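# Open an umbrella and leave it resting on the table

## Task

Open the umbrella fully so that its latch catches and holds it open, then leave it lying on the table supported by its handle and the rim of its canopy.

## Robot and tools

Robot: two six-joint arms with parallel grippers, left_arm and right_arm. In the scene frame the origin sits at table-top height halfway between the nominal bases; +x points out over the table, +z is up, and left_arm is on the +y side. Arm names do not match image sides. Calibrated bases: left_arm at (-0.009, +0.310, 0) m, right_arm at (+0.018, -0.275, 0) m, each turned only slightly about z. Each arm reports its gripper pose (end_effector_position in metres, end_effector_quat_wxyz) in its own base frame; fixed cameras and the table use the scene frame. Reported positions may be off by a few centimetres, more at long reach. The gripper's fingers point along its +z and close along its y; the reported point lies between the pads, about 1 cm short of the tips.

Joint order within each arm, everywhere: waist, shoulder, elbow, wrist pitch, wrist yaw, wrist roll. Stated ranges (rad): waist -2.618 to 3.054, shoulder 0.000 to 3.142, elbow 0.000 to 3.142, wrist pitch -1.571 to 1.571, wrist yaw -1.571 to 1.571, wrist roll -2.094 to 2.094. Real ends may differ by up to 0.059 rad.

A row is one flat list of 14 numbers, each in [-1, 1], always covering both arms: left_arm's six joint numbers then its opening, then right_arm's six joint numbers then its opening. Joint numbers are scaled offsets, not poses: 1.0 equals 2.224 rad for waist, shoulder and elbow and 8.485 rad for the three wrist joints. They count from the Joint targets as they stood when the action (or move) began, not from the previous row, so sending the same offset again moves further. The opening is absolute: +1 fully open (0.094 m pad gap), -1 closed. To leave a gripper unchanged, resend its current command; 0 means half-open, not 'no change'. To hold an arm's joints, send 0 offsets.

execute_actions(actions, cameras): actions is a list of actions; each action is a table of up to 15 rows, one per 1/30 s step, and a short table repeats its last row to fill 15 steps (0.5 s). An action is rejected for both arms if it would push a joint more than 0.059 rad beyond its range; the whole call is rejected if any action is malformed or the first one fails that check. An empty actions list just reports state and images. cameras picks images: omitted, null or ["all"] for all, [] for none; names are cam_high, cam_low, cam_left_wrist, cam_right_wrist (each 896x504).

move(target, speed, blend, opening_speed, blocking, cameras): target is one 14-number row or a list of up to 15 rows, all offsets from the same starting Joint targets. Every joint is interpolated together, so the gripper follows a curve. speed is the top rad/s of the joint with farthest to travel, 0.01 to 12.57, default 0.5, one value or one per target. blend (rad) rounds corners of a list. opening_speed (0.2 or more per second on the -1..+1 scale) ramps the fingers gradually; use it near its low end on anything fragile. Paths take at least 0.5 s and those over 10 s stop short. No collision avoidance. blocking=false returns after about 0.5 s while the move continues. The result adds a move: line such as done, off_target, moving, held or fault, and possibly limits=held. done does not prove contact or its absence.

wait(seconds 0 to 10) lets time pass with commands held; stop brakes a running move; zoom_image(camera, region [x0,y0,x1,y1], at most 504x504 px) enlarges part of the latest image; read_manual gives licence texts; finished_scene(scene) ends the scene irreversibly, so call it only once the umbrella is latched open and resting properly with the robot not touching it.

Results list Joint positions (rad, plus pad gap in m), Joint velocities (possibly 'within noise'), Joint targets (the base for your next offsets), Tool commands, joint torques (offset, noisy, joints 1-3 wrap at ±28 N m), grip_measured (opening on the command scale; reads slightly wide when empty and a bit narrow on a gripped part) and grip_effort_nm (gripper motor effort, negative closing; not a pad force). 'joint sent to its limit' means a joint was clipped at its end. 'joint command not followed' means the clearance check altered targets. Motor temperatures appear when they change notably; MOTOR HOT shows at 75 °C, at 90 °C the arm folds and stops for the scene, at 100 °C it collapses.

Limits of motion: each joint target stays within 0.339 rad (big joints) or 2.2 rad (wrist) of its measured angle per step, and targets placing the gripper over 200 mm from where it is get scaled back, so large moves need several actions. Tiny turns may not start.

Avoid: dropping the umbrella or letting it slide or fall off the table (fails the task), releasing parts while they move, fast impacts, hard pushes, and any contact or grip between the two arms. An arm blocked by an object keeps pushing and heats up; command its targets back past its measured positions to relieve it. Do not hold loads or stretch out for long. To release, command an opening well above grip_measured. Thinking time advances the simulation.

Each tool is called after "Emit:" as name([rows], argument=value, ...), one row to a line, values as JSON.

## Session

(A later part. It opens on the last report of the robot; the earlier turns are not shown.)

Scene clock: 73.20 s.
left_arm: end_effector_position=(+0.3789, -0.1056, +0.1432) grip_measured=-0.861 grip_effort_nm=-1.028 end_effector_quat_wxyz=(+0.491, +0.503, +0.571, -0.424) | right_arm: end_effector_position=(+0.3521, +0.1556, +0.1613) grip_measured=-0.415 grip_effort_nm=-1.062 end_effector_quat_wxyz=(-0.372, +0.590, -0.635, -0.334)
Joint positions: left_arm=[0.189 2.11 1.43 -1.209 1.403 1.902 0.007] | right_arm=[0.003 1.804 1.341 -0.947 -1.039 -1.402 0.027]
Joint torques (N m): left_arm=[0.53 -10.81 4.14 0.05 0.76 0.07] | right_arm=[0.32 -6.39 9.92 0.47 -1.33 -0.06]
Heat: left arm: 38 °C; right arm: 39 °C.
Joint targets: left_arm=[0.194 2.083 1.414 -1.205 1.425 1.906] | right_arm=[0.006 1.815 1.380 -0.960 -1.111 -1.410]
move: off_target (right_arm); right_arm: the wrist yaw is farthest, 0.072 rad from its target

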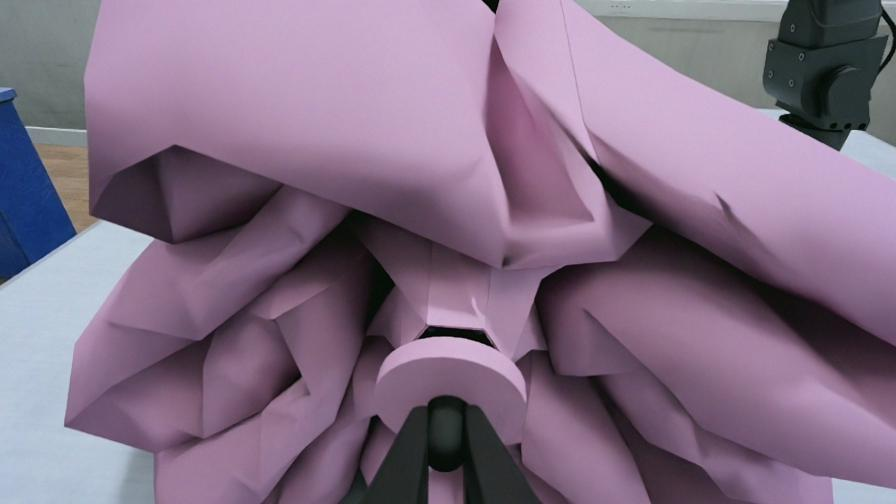

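Emit:
move(target=[0,-0.0616,0.1592,-0.0368,0,0,-1,0,0,0.2536,-0.0664,0,0,-1], speed=0.25)

Scene clock: 81.33 s.
left_arm: end_effector_position=(+0.3813, -0.1062, +0.2736) grip_measured=-0.863 grip_effort_nm=-1.038 end_effector_quat_wxyz=(+0.527, +0.532, +0.539, -0.386) | right_arm: end_effector_position=(+0.3537, +0.1541, +0.2979) grip_measured=-0.415 grip_effort_nm=-1.062 end_effector_quat_wxyz=(-0.382, +0.603, -0.628, -0.311)
Joint positions: left_arm=[0.187 1.961 1.744 -1.537 1.422 1.902 0.006] | right_arm=[0.004 1.81 1.907 -1.46 -1.017 -1.41 0.027]
Joint torques (N m): left_arm=[0.64 -9.4 8.08 0.43 0.59 0.08] | right_arm=[0.17 -6.82 9.59 0.1 -1.58 0.03]
Heat: left arm: 38 °C; right arm: 39 °C.
Joint targets: left_arm=[0.194 1.946 1.768 -1.518 1.425 1.905] | right_arm=[0.006 1.815 1.944 -1.524 -1.112 -1.410]
move: off_target (right_arm); right_arm: the wrist yaw is farthest, 0.094 rad from its target

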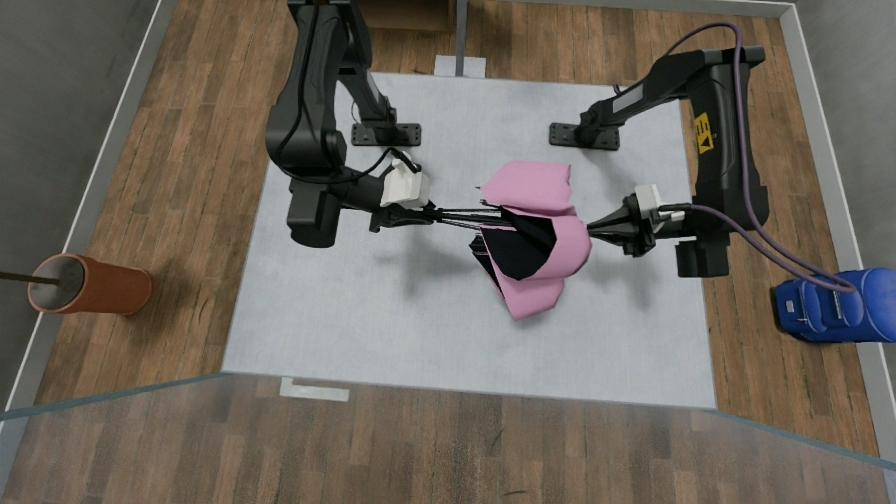

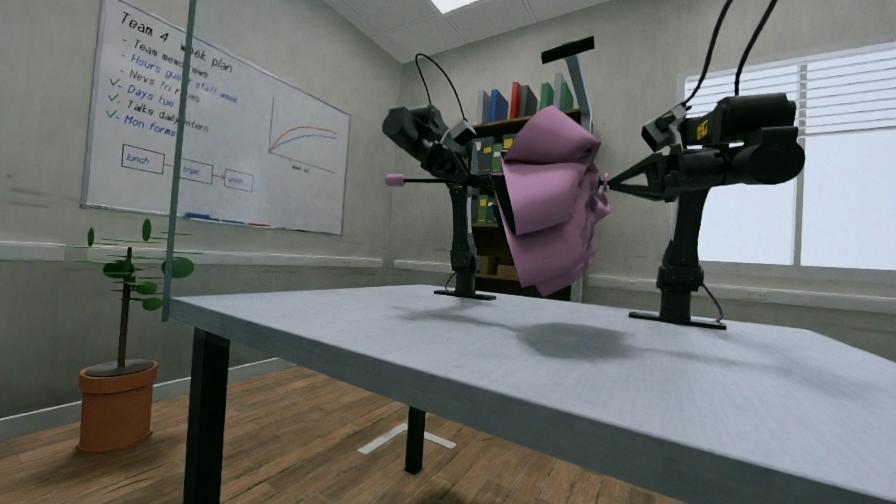

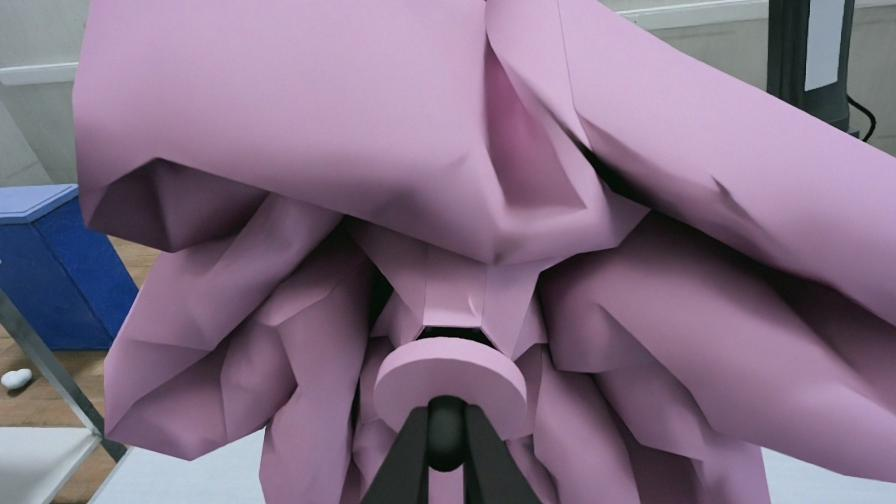

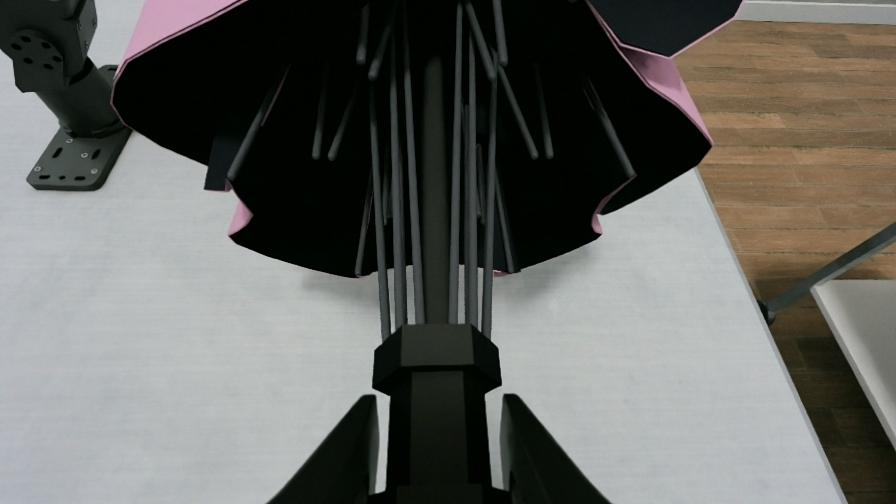

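Emit:
move(target=[-0.06,0,0,0,0,0,-1,0.128,0,-0.0135,0.047,0,0.0537,-1], speed=0.2)

Scene clock: 87.90 s.
left_arm: end_effector_position=(+0.3802, -0.1139, +0.2647) grip_measured=-0.866 grip_effort_nm=-1.043 end_effector_quat_wxyz=(+0.510, +0.560, +0.536, -0.374) | right_arm: end_effector_position=(+0.3583, +0.2153, +0.2974) grip_measured=-0.416 grip_effort_nm=-1.062 end_effector_quat_wxyz=(+0.344, -0.568, +0.672, +0.327)
Joint positions: left_arm=[0.162 1.961 1.75 -1.506 1.367 1.896 0.006] | right_arm=[0.191 1.807 1.907 -1.246 -0.924 -0.999 0.027]
Joint torques (N m): left_arm=[-8.73 -9.48 7.68 0.15 1.14 0.15] | right_arm=[9.89 -6.83 7.05 2.11 -2.57 0.45]
Heat: left arm: 38 °C; right arm: 39 °C.
Joint targets: left_arm=[0.061 1.946 1.768 -1.517 1.425 1.905] | right_arm=[0.291 1.815 1.914 -1.125 -1.112 -0.955]
move: off_target (left_arm, right_arm); left_arm: the waist is farthest, 0.101 rad from its target; right_arm: the wrist yaw is farthest, 0.188 rad from its target

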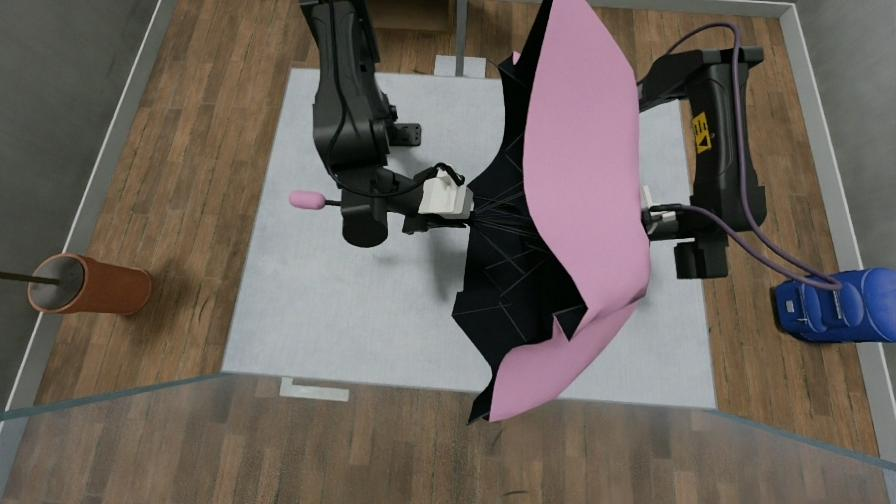

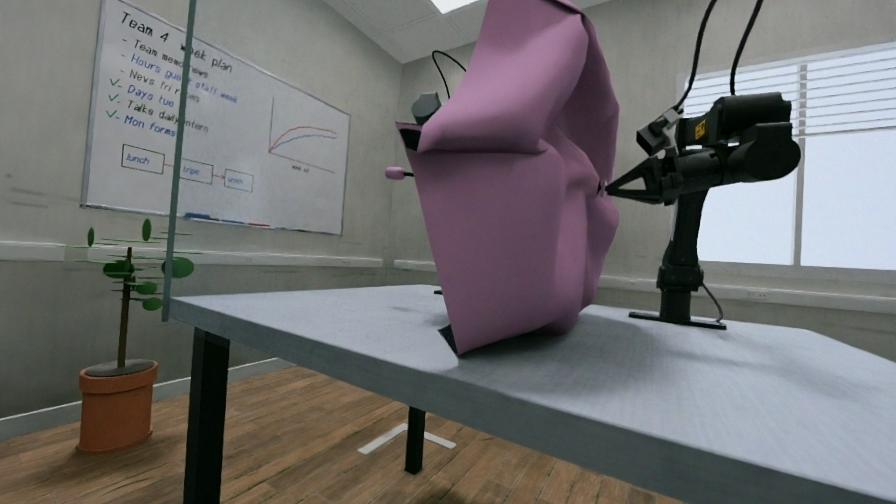

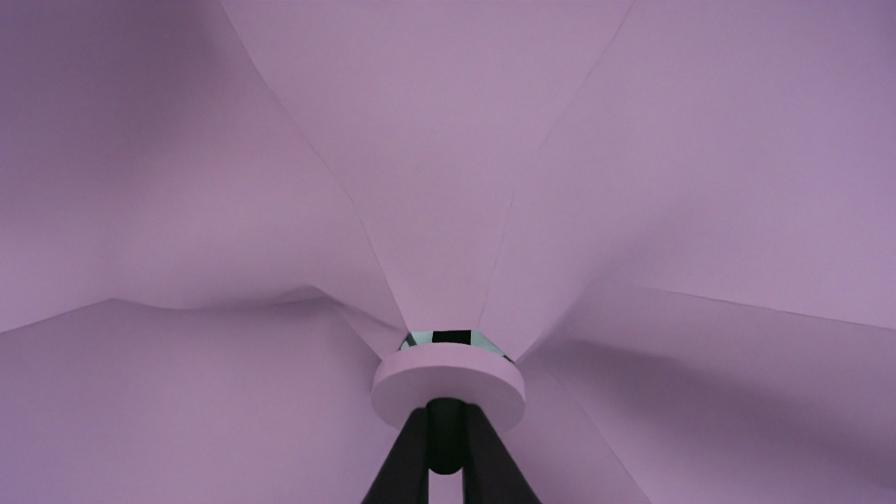

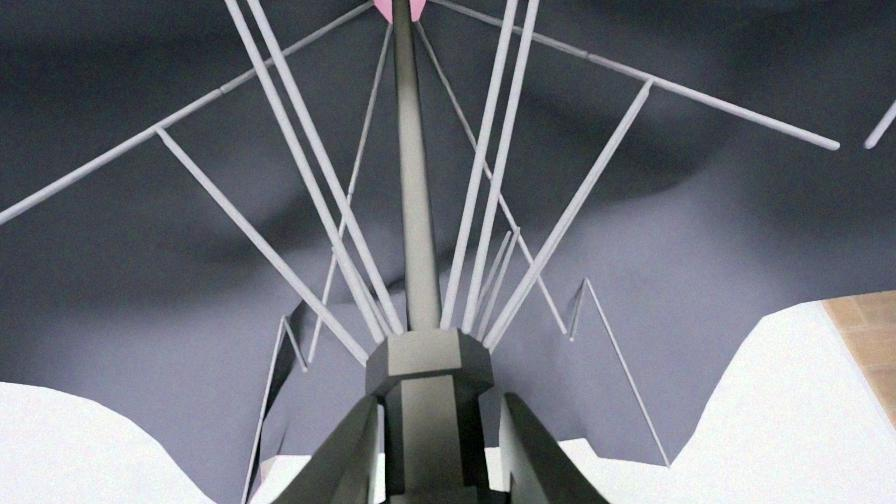

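Emit:
move(target=[-0.06,0,0,0,0.012,0,-1,0.105,0.065,0.07,0.022,0.002,0.031,-1], speed=0.2)

Scene clock: 93.10 s.
left_arm: end_effector_position=(+0.3461, -0.1941, +0.2566) grip_measured=-0.871 grip_effort_nm=-1.038 end_effector_quat_wxyz=(+0.460, +0.628, +0.469, -0.418) | right_arm: end_effector_position=(+0.3129, +0.3645, +0.3648) grip_measured=-0.976 grip_effort_nm=-1.067 end_effector_quat_wxyz=(-0.384, +0.619, -0.520, -0.446)
Joint positions: left_arm=[-0.062 1.966 1.744 -1.495 1.338 1.912 0.006] | right_arm=[0.523 1.917 2.084 -0.907 -1.097 -0.694 0.001]
Joint torques (N m): left_arm=[-0.92 -9.95 8.14 0.02 2.41 -0.04] | right_arm=[0.1 -5.23 5.55 1.07 -0.36 0.04]
Heat: left arm: 39 °C; right arm: 39 °C.
Joint targets: left_arm=[-0.073 1.946 1.768 -1.518 1.527 1.906] | right_arm=[0.524 1.960 2.070 -0.938 -1.094 -0.691]
move: off_target (left_arm, right_arm); left_arm: the wrist yaw is farthest, 0.189 rad from its target; right_arm: the shoulder is farthest, 0.043 rad from its target

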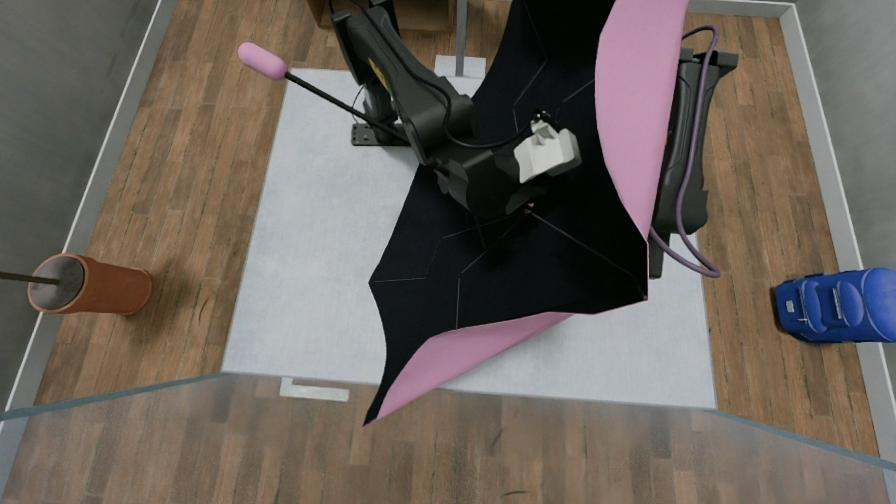

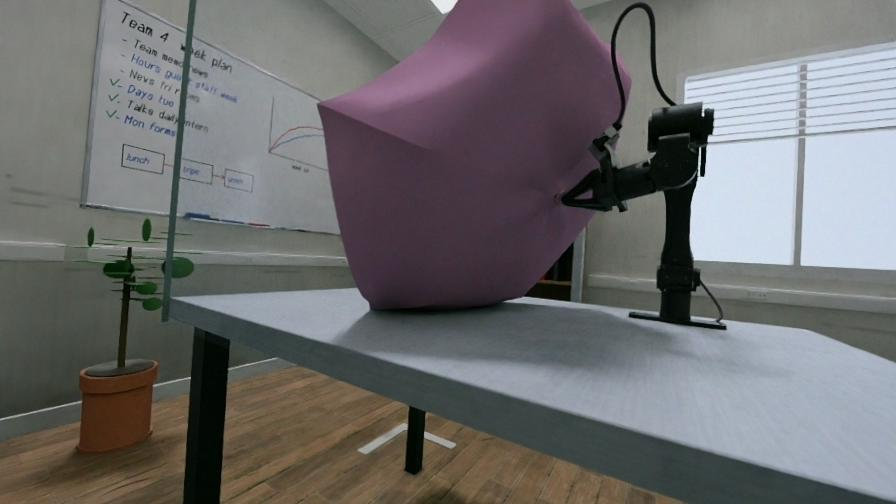

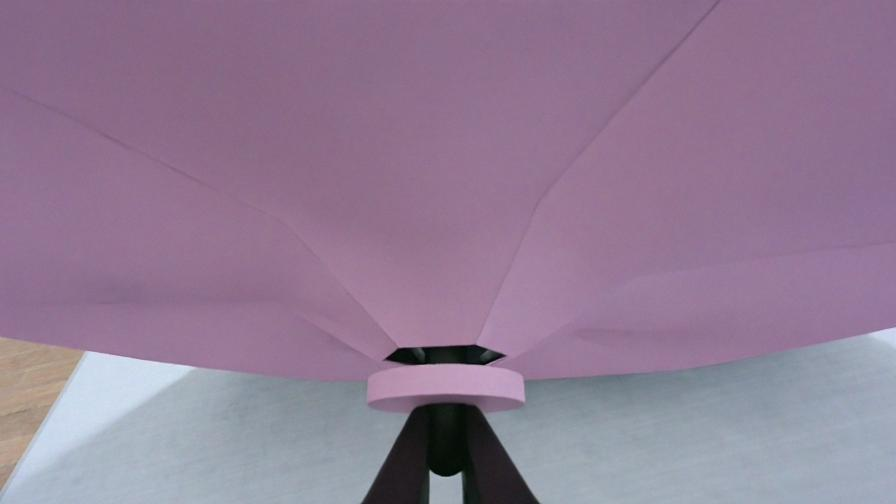

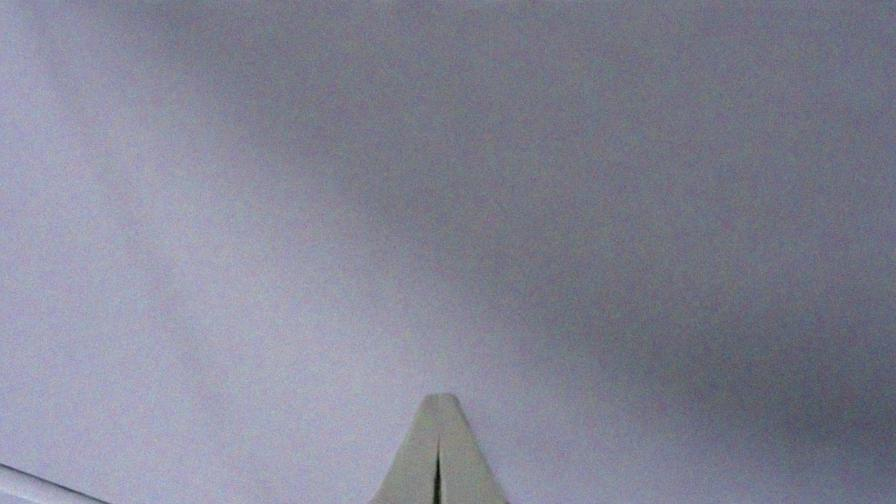

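Emit:
move([
  [0,0,0,0,0,0,-1,0,-0.05,0.05,0,0,0,-1],
  [0,0,0,0,0,0,-1,-0.16,-0.09,0.03,-0.03,0,-0.03,-1],
], speed=0.25)

Scene clock: 99.13 s.
left_arm: end_effector_position=(+0.3473, -0.2003, +0.2755) grip_measured=-0.871 grip_effort_nm=-1.033 end_effector_quat_wxyz=(+0.493, +0.599, +0.450, -0.443) | right_arm: end_effector_position=(+0.3580, +0.2223, +0.4091) grip_measured=-0.977 grip_effort_nm=-1.062 end_effector_quat_wxyz=(-0.476, +0.581, -0.574, -0.328)
Joint positions: left_arm=[-0.069 1.966 1.744 -1.495 1.447 1.912 0.006] | right_arm=[0.168 1.788 2.15 -1.169 -1.092 -0.936 0.001]
Joint torques (N m): left_arm=[-0.32 -9.94 8.16 0.03 1.36 -0.03] | right_arm=[0.01 -9.2 5.03 1.11 -0.44 -0.08]
Heat: left arm: 39 °C; right arm: 38 °C.
Joint targets: left_arm=[-0.073 1.946 1.768 -1.518 1.527 1.906] | right_arm=[0.168 1.759 2.137 -1.192 -1.095 -0.946]
move: off_target (left_arm); left_arm: the wrist yaw is farthest, 0.080 rad from its target

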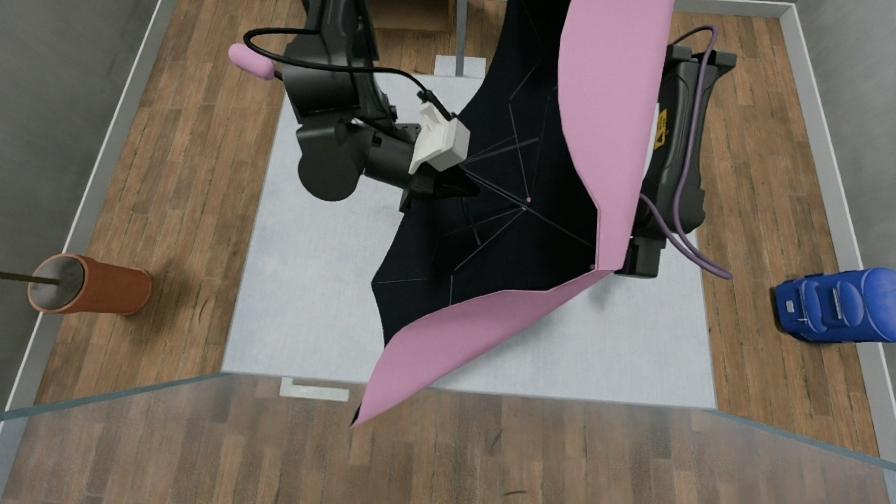

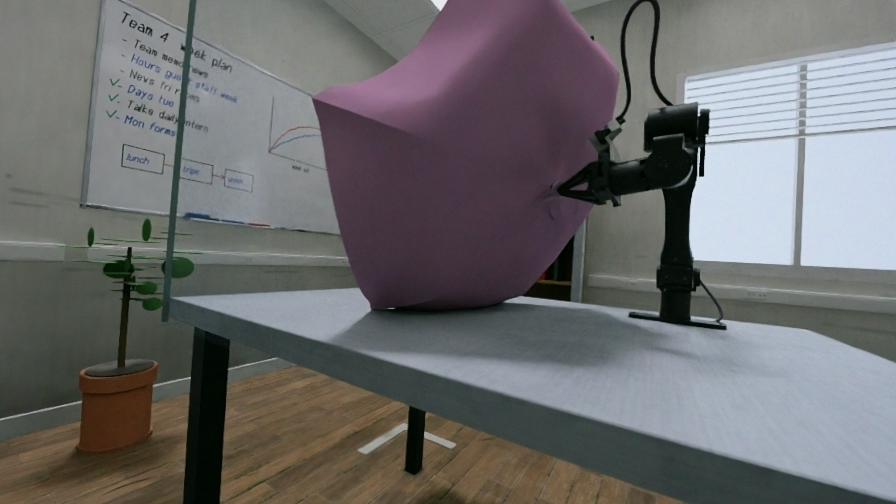

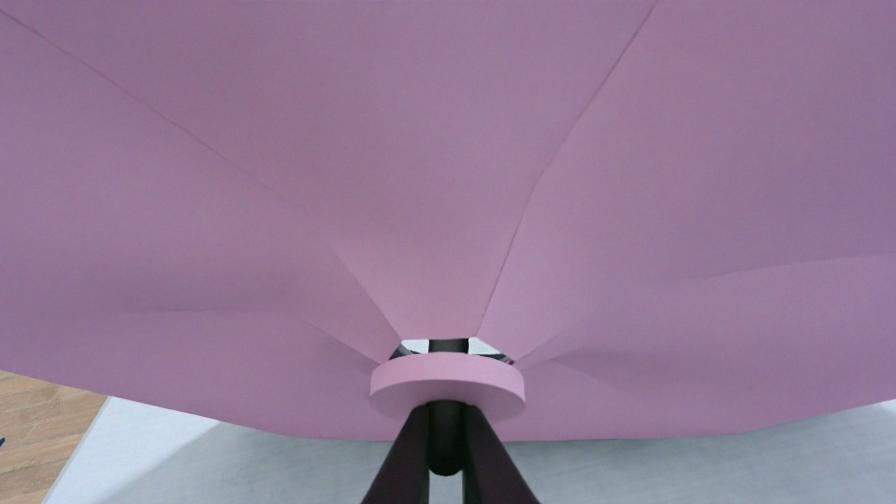

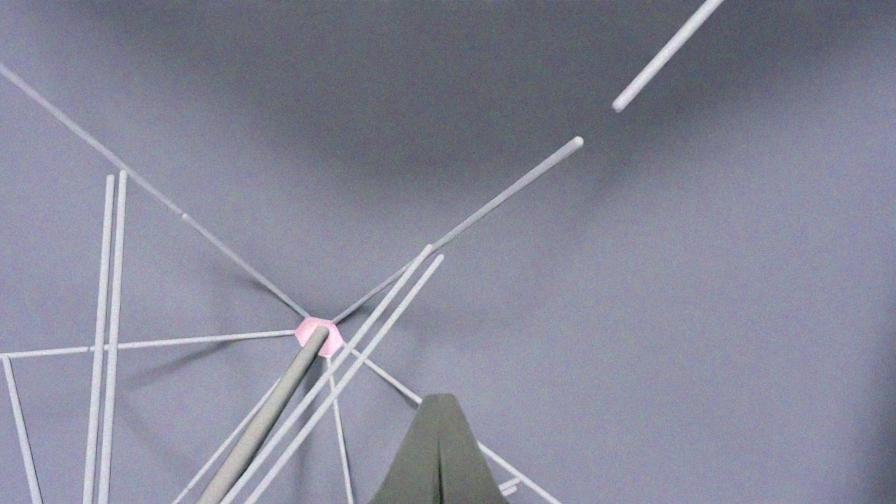

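Emit:
move(target=[0,0,0,0,0,0,-1,-0.15,-0.035,0,-0.02,-0.02,-0.03,-0.2], speed=0.3)

Scene clock: 102.27 s.
left_arm: end_effector_position=(+0.3473, -0.2003, +0.2755) grip_measured=-0.871 grip_effort_nm=-1.038 end_effector_quat_wxyz=(+0.493, +0.599, +0.450, -0.443) | right_arm: end_effector_position=(+0.3550, +0.1128, +0.4392) grip_measured=-0.202 grip_effort_nm=0.081 end_effector_quat_wxyz=(+0.554, -0.545, +0.575, +0.256)
Joint positions: left_arm=[-0.069 1.966 1.744 -1.495 1.447 1.912 0.006] | right_arm=[-0.164 1.706 2.15 -1.337 -1.236 -1.191 0.037]
Joint torques (N m): left_arm=[-0.31 -9.94 8.16 0.04 1.36 -0.03] | right_arm=[-0.06 -7.87 4.62 0.95 -0.76 -0.07]
Heat: left arm: 39 °C; right arm: 38 °C.
Joint targets: left_arm=[-0.073 1.946 1.768 -1.518 1.527 1.906] | right_arm=[-0.165 1.682 2.137 -1.362 -1.264 -1.201]
move: off_target (left_arm); left_arm: the wrist yaw is farthest, 0.080 rad from its target

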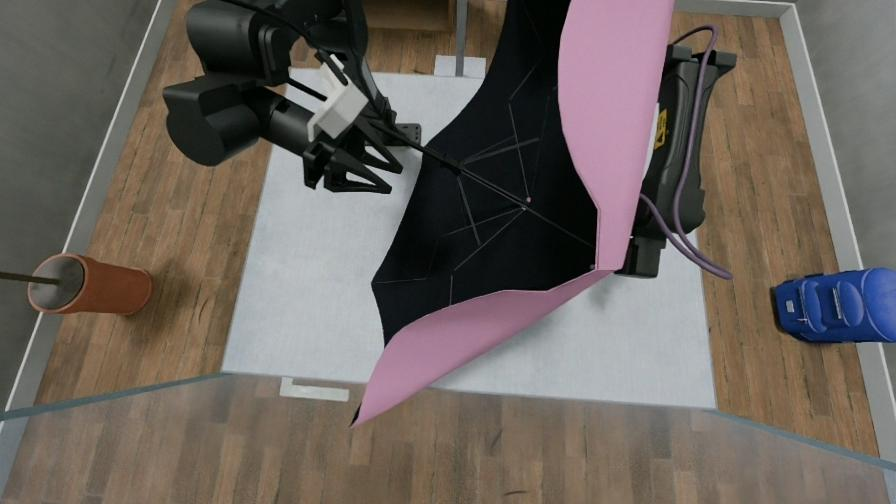

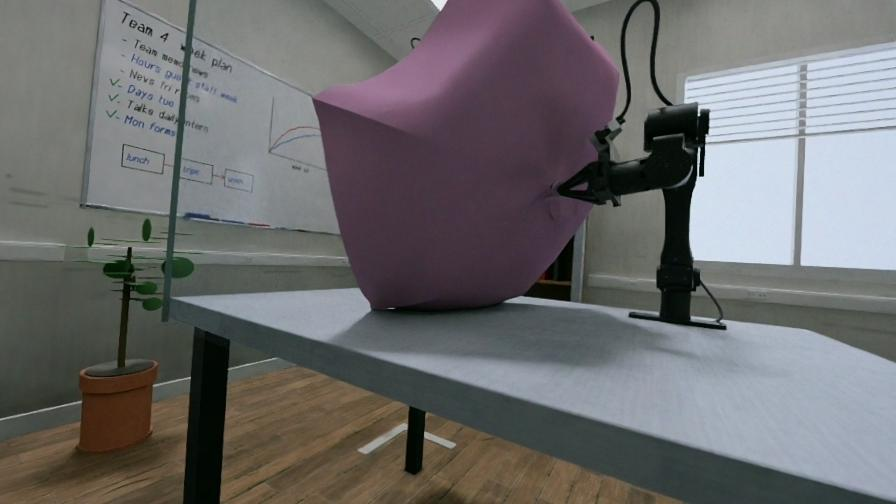

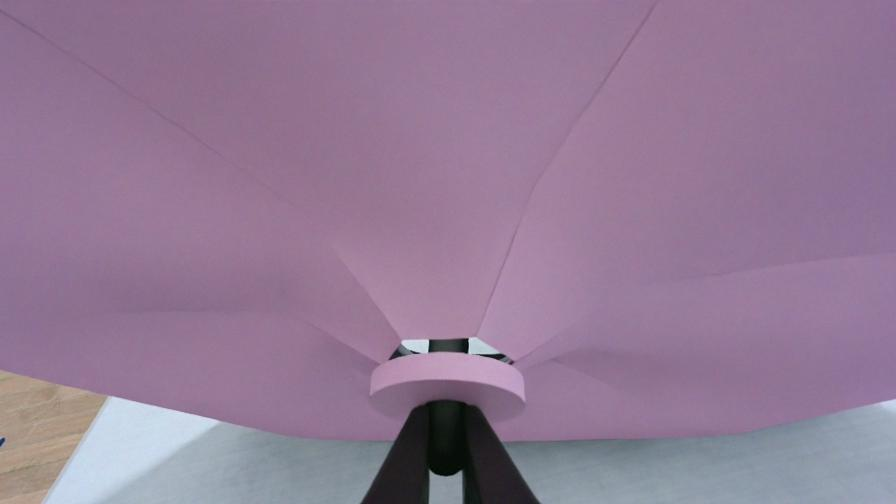

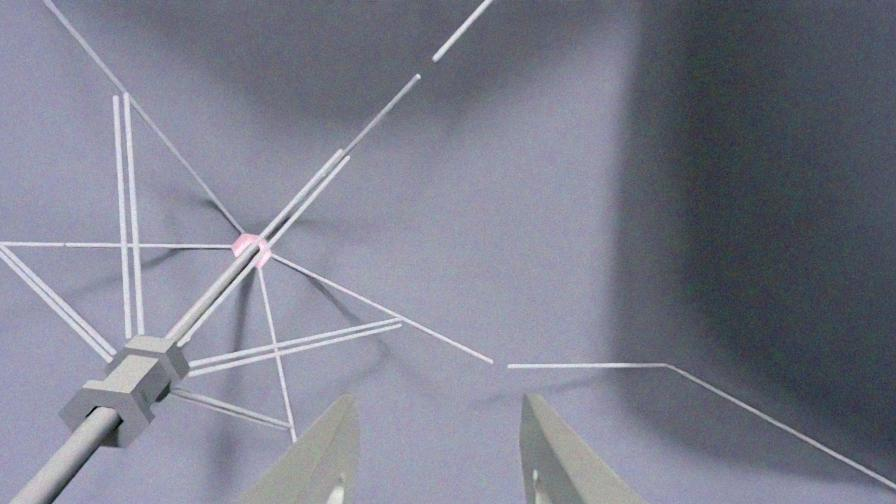

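Emit:
move(target=[0,0,0,0,0,0,-1,0.209,-0.126,-0.039,-0.0224,0.0865,0.0638,0.3], speed=0.5, cameras=["cam_right_wrist","cam_high"])

Scene clock: 114.27 s.
left_arm: end_effector_position=(+0.3473, -0.2003, +0.2755) grip_measured=-0.871 grip_effort_nm=-1.038 end_effector_quat_wxyz=(+0.493, +0.599, +0.450, -0.443) | right_arm: end_effector_position=(+0.2404, +0.1688, +0.4035) grip_measured=+0.298 grip_effort_nm=0.076 end_effector_quat_wxyz=(+0.367, -0.500, +0.763, +0.183)
Joint positions: left_arm=[-0.069 1.966 1.744 -1.495 1.447 1.912 0.006] | right_arm=[0.295 1.413 2.067 -1.534 -0.534 -0.67 0.061]
Joint torques (N m): left_arm=[-0.29 -9.95 8.13 0.04 1.35 -0.04] | right_arm=[0.53 -3.85 3.63 1.22 -0.23 0.13]
Motor temperatures (°C): left_arm=[36 40 39 34 36 31 32] | right_arm=[36 38 37 35 37 34 35]
Heat: left arm: 40 °C; right arm: 38 °C.
Joint targets: left_arm=[-0.073 1.946 1.768 -1.518 1.527 1.906] | right_arm=[0.300 1.402 2.050 -1.552 -0.530 -0.659]
move: off_target (left_arm); left_arm: the wrist yaw is farthest, 0.080 rad from its target
Images, in order (width x height): cam_high 896x504, cam_right_wrist 896x504.

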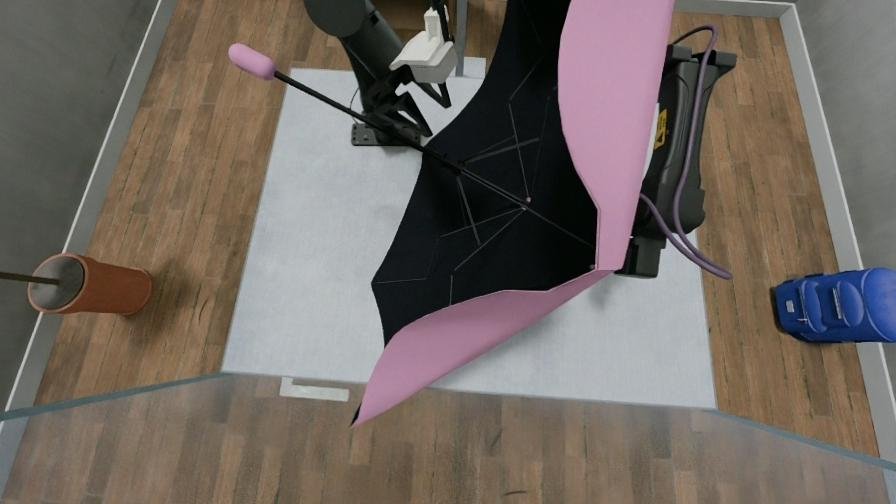

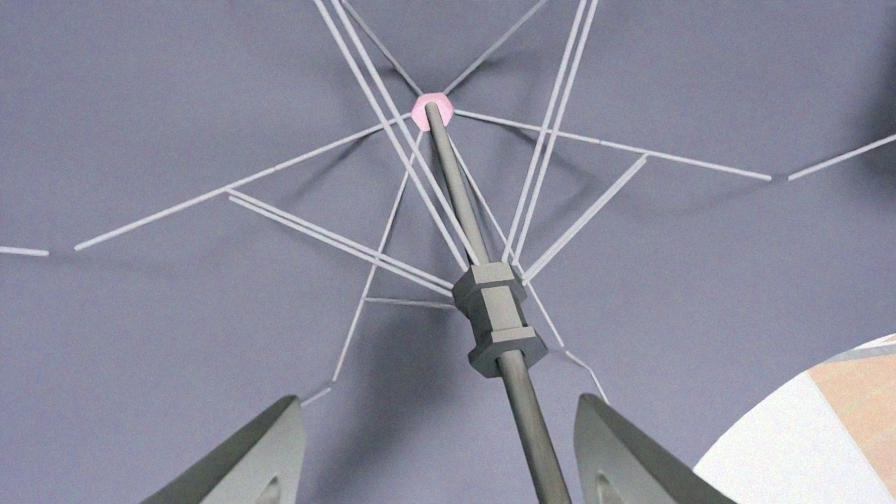

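Emit:
move(target=[0,0,0,0,0,0,-1,0.032,0.075,0.051,-0.001,0.0068,-0.0101,0.3], speed=0.3, cameras=["cam_right_wrist"])

Scene clock: 120.90 s.
left_arm: end_effector_position=(+0.3473, -0.2003, +0.2755) grip_measured=-0.871 grip_effort_nm=-1.038 end_effector_quat_wxyz=(+0.493, +0.599, +0.450, -0.443) | right_arm: end_effector_position=(+0.2694, +0.1917, +0.3775) grip_measured=+0.298 grip_effort_nm=0.076 end_effector_quat_wxyz=(+0.325, -0.545, +0.755, +0.168)
Joint positions: left_arm=[-0.069 1.966 1.744 -1.495 1.447 1.912 0.006] | right_arm=[0.366 1.562 2.136 -1.543 -0.476 -0.734 0.061]
Joint torques (N m): left_arm=[-0.29 -9.95 8.16 0.05 1.35 -0.04] | right_arm=[0.46 -3.85 7.73 1.11 -0.21 -0.09]
Heat: left arm: 40 °C; right arm: 37 °C.
Joint targets: left_arm=[-0.073 1.946 1.768 -1.518 1.527 1.906] | right_arm=[0.371 1.568 2.164 -1.561 -0.473 -0.745]
move: off_target (left_arm); left_arm: the wrist yaw is farthest, 0.080 rad from its target

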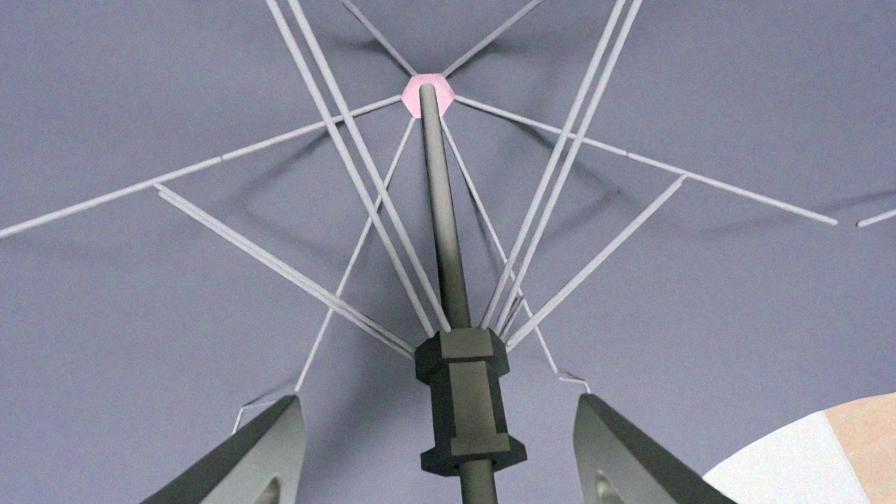

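Emit:
move(target=[0,0,0,0,0,0,-1,-0.0054,0.024,-0.0256,0,0,-0.006,0.3], speed=0.2, cameras=["cam_right_wrist"])

Scene clock: 126.93 s.
left_arm: end_effector_position=(+0.3473, -0.2003, +0.2755) grip_measured=-0.871 grip_effort_nm=-1.043 end_effector_quat_wxyz=(+0.493, +0.599, +0.450, -0.443) | right_arm: end_effector_position=(+0.2817, +0.1954, +0.3563) grip_measured=+0.298 grip_effort_nm=0.081 end_effector_quat_wxyz=(+0.297, -0.561, +0.754, +0.168)
Joint positions: left_arm=[-0.069 1.966 1.744 -1.495 1.447 1.912 0.006] | right_arm=[0.364 1.614 2.12 -1.544 -0.473 -0.785 0.061]
Joint torques (N m): left_arm=[-0.29 -9.95 8.14 0.04 1.35 -0.03] | right_arm=[-0.51 -4.41 4.34 1.03 -0.24 -0.08]
Heat: left arm: 40 °C; right arm: 37 °C.
Joint targets: left_arm=[-0.073 1.946 1.768 -1.518 1.527 1.906] | right_arm=[0.359 1.622 2.106 -1.561 -0.473 -0.796]
move: off_target (left_arm); left_arm: the wrist yaw is farthest, 0.080 rad from its target

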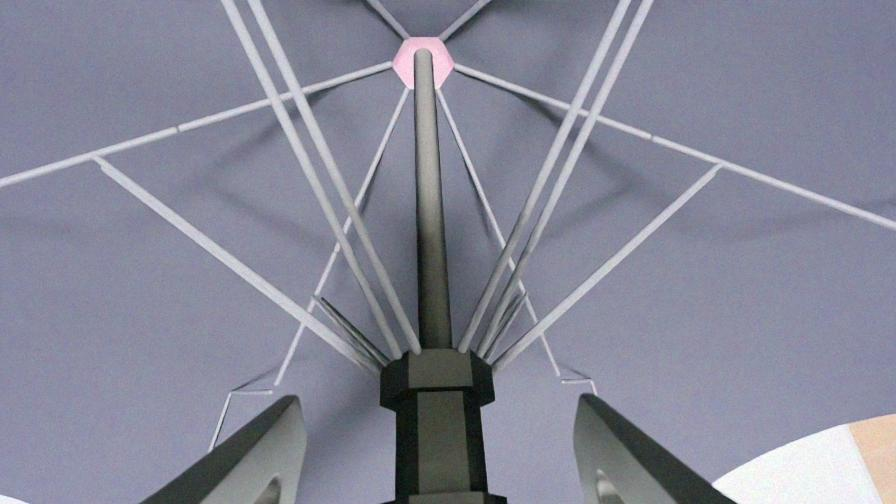

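Emit:
move([
  [0,0,0,0,0,0,-1,0.001,0.015,0,0,0,0,0.3],
  [0,0,0,0,0,0,-1,0.001,0.015,0,0,0,0,-1],
], speed=0.2, opening_speed=0.9, cameras=["cam_right_wrist"])

Scene clock: 131.03 s.
left_arm: end_effector_position=(+0.3466, -0.1995, +0.2705) grip_measured=-0.871 grip_effort_nm=-1.038 end_effector_quat_wxyz=(+0.484, +0.607, +0.455, -0.437) | right_arm: end_effector_position=(+0.2868, +0.2018, +0.3492) grip_measured=-0.723 grip_effort_nm=-1.067 end_effector_quat_wxyz=(+0.289, -0.566, +0.750, +0.182)
Joint positions: left_arm=[-0.069 1.966 1.744 -1.495 1.419 1.912 0.006] | right_arm=[0.364 1.645 2.12 -1.539 -0.5 -0.797 0.013]
Joint torques (N m): left_arm=[-0.31 -9.92 8.16 0.03 1.62 -0.03] | right_arm=[-0.28 -4.52 4.4 0.96 0.03 0.02]
Heat: left arm: 40 °C; right arm: 37 °C.
Joint targets: left_arm=[-0.073 1.946 1.768 -1.517 1.527 1.906] | right_arm=[0.361 1.655 2.106 -1.561 -0.472 -0.796]
move: off_target (left_arm); left_arm: the wrist yaw is farthest, 0.108 rad from its target

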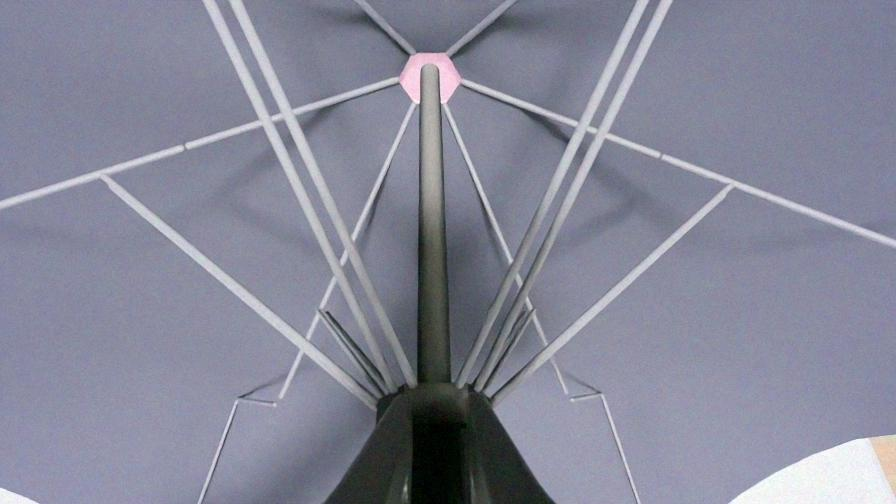

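Emit:
move([
  [0,0,0,0,0,0,-1,0,0,0,0,0,0,0.2],
  [0,0,0,0,0,0,-1,-0.003,0.006,-0.014,0,0,0,0.2],
  [0,0,0,0,0,0,-1,-0.003,0.006,-0.014,0,0,0,-1],
], speed=0.2, opening_speed=0.9, cameras=["cam_right_wrist"])

Scene clock: 136.97 s.
left_arm: end_effector_position=(+0.3473, -0.2002, +0.2752) grip_measured=-0.871 grip_effort_nm=-1.038 end_effector_quat_wxyz=(+0.492, +0.599, +0.450, -0.442) | right_arm: end_effector_position=(+0.2851, +0.1961, +0.3317) grip_measured=-0.414 grip_effort_nm=-1.057 end_effector_quat_wxyz=(+0.255, -0.563, +0.765, +0.180)
Joint positions: left_arm=[-0.069 1.966 1.744 -1.494 1.445 1.912 0.006] | right_arm=[0.359 1.657 2.091 -1.57 -0.48 -0.802 0.028]
Joint torques (N m): left_arm=[-0.31 -9.94 8.16 0.03 1.37 -0.04] | right_arm=[-0.54 -4.63 4.38 1.16 -0.19 0.08]
Heat: left arm: 40 °C; right arm: 37 °C.
Joint targets: left_arm=[-0.073 1.946 1.768 -1.517 1.527 1.906] | right_arm=[0.354 1.669 2.076 -1.561 -0.473 -0.796]
move: off_target (left_arm); left_arm: the wrist yaw is farthest, 0.082 rad from its target

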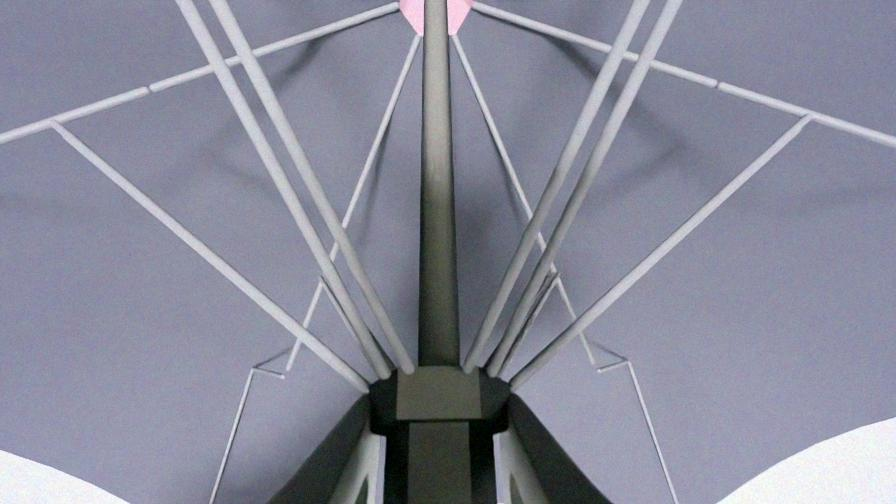

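Emit:
move(target=[-0.045,-0.045,0,0,0,0,-1,0.118,0.09,0.03,0.02,0,0.019,-1], speed=0.2)

Scene clock: 144.73 s.
left_arm: end_effector_position=(+0.3406, -0.1886, +0.2486) grip_measured=-0.871 grip_effort_nm=-1.038 end_effector_quat_wxyz=(+0.433, +0.671, +0.473, -0.373) | right_arm: end_effector_position=(+0.2826, +0.2453, +0.3080) grip_measured=-0.414 grip_effort_nm=-1.057 end_effector_quat_wxyz=(+0.204, -0.567, +0.783, +0.150)
Joint positions: left_arm=[-0.065 1.927 1.744 -1.475 1.215 1.909 0.006] | right_arm=[0.561 1.772 2.171 -1.563 -0.322 -0.626 0.028]
Joint torques (N m): left_arm=[-9.32 -14.43 8.21 -0.1 3.59 0.01] | right_arm=[5.55 0.92 3.26 2.64 -1.85 -0.07]
Heat: left arm: 40 °C; right arm: 37 °C.
Joint targets: left_arm=[-0.173 1.846 1.768 -1.518 1.527 1.906] | right_arm=[0.616 1.869 2.142 -1.391 -0.472 -0.634]
move: off_target (left_arm, right_arm); left_arm: the wrist yaw is farthest, 0.312 rad from its target; right_arm: the wrist pitch is farthest, 0.172 rad from its target

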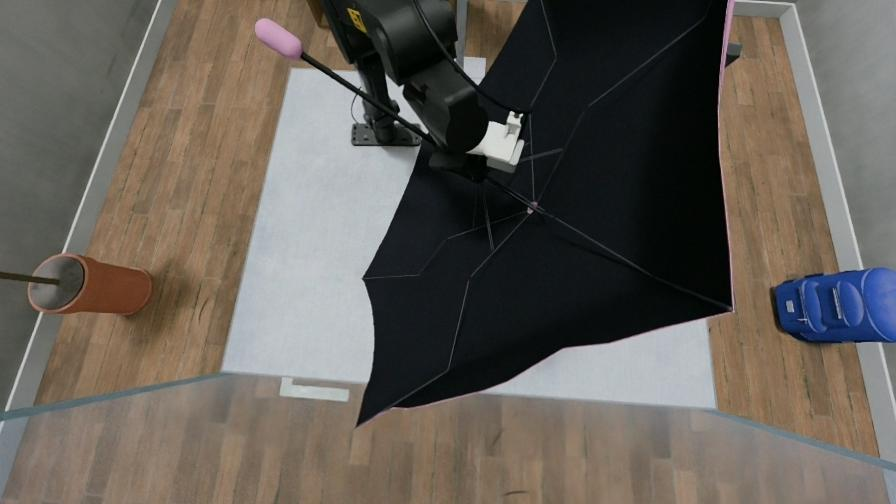

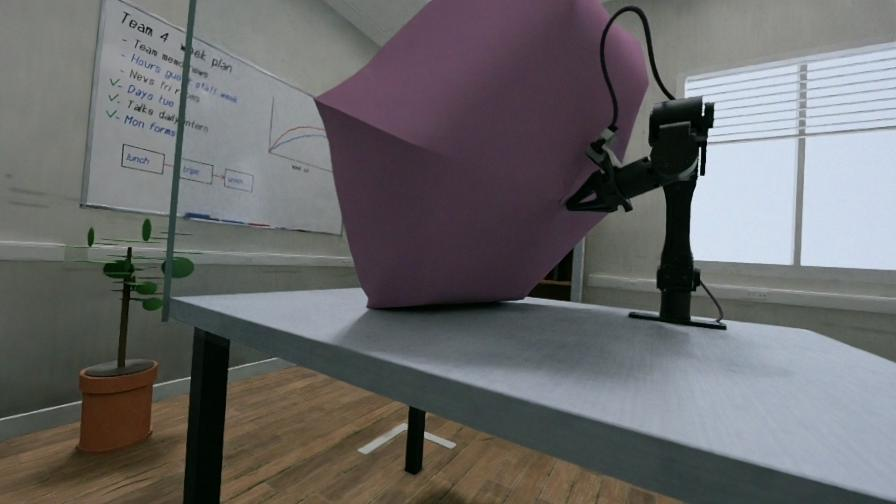

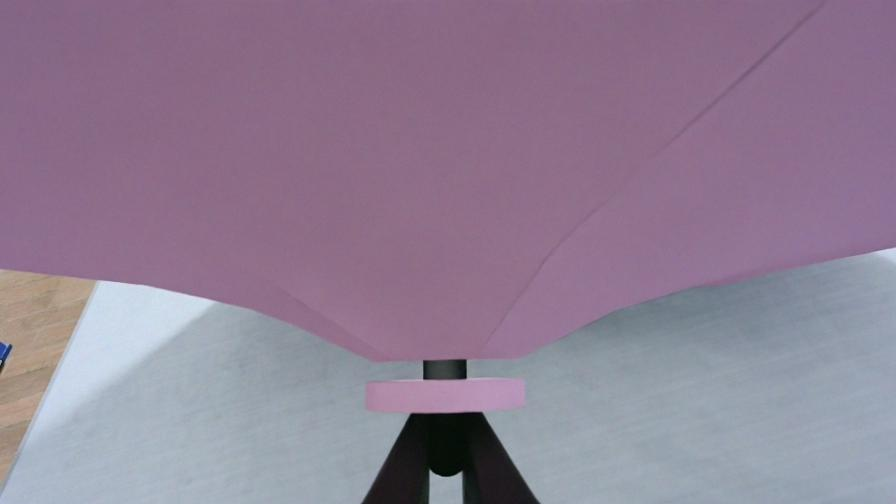

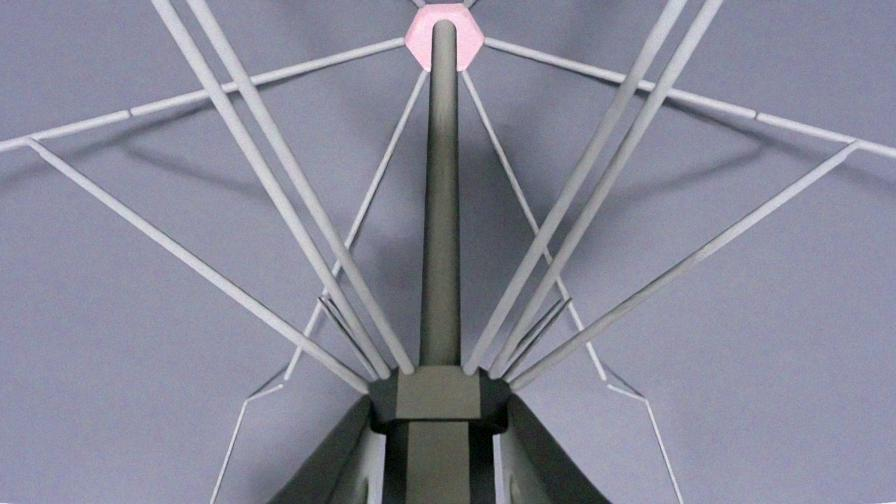

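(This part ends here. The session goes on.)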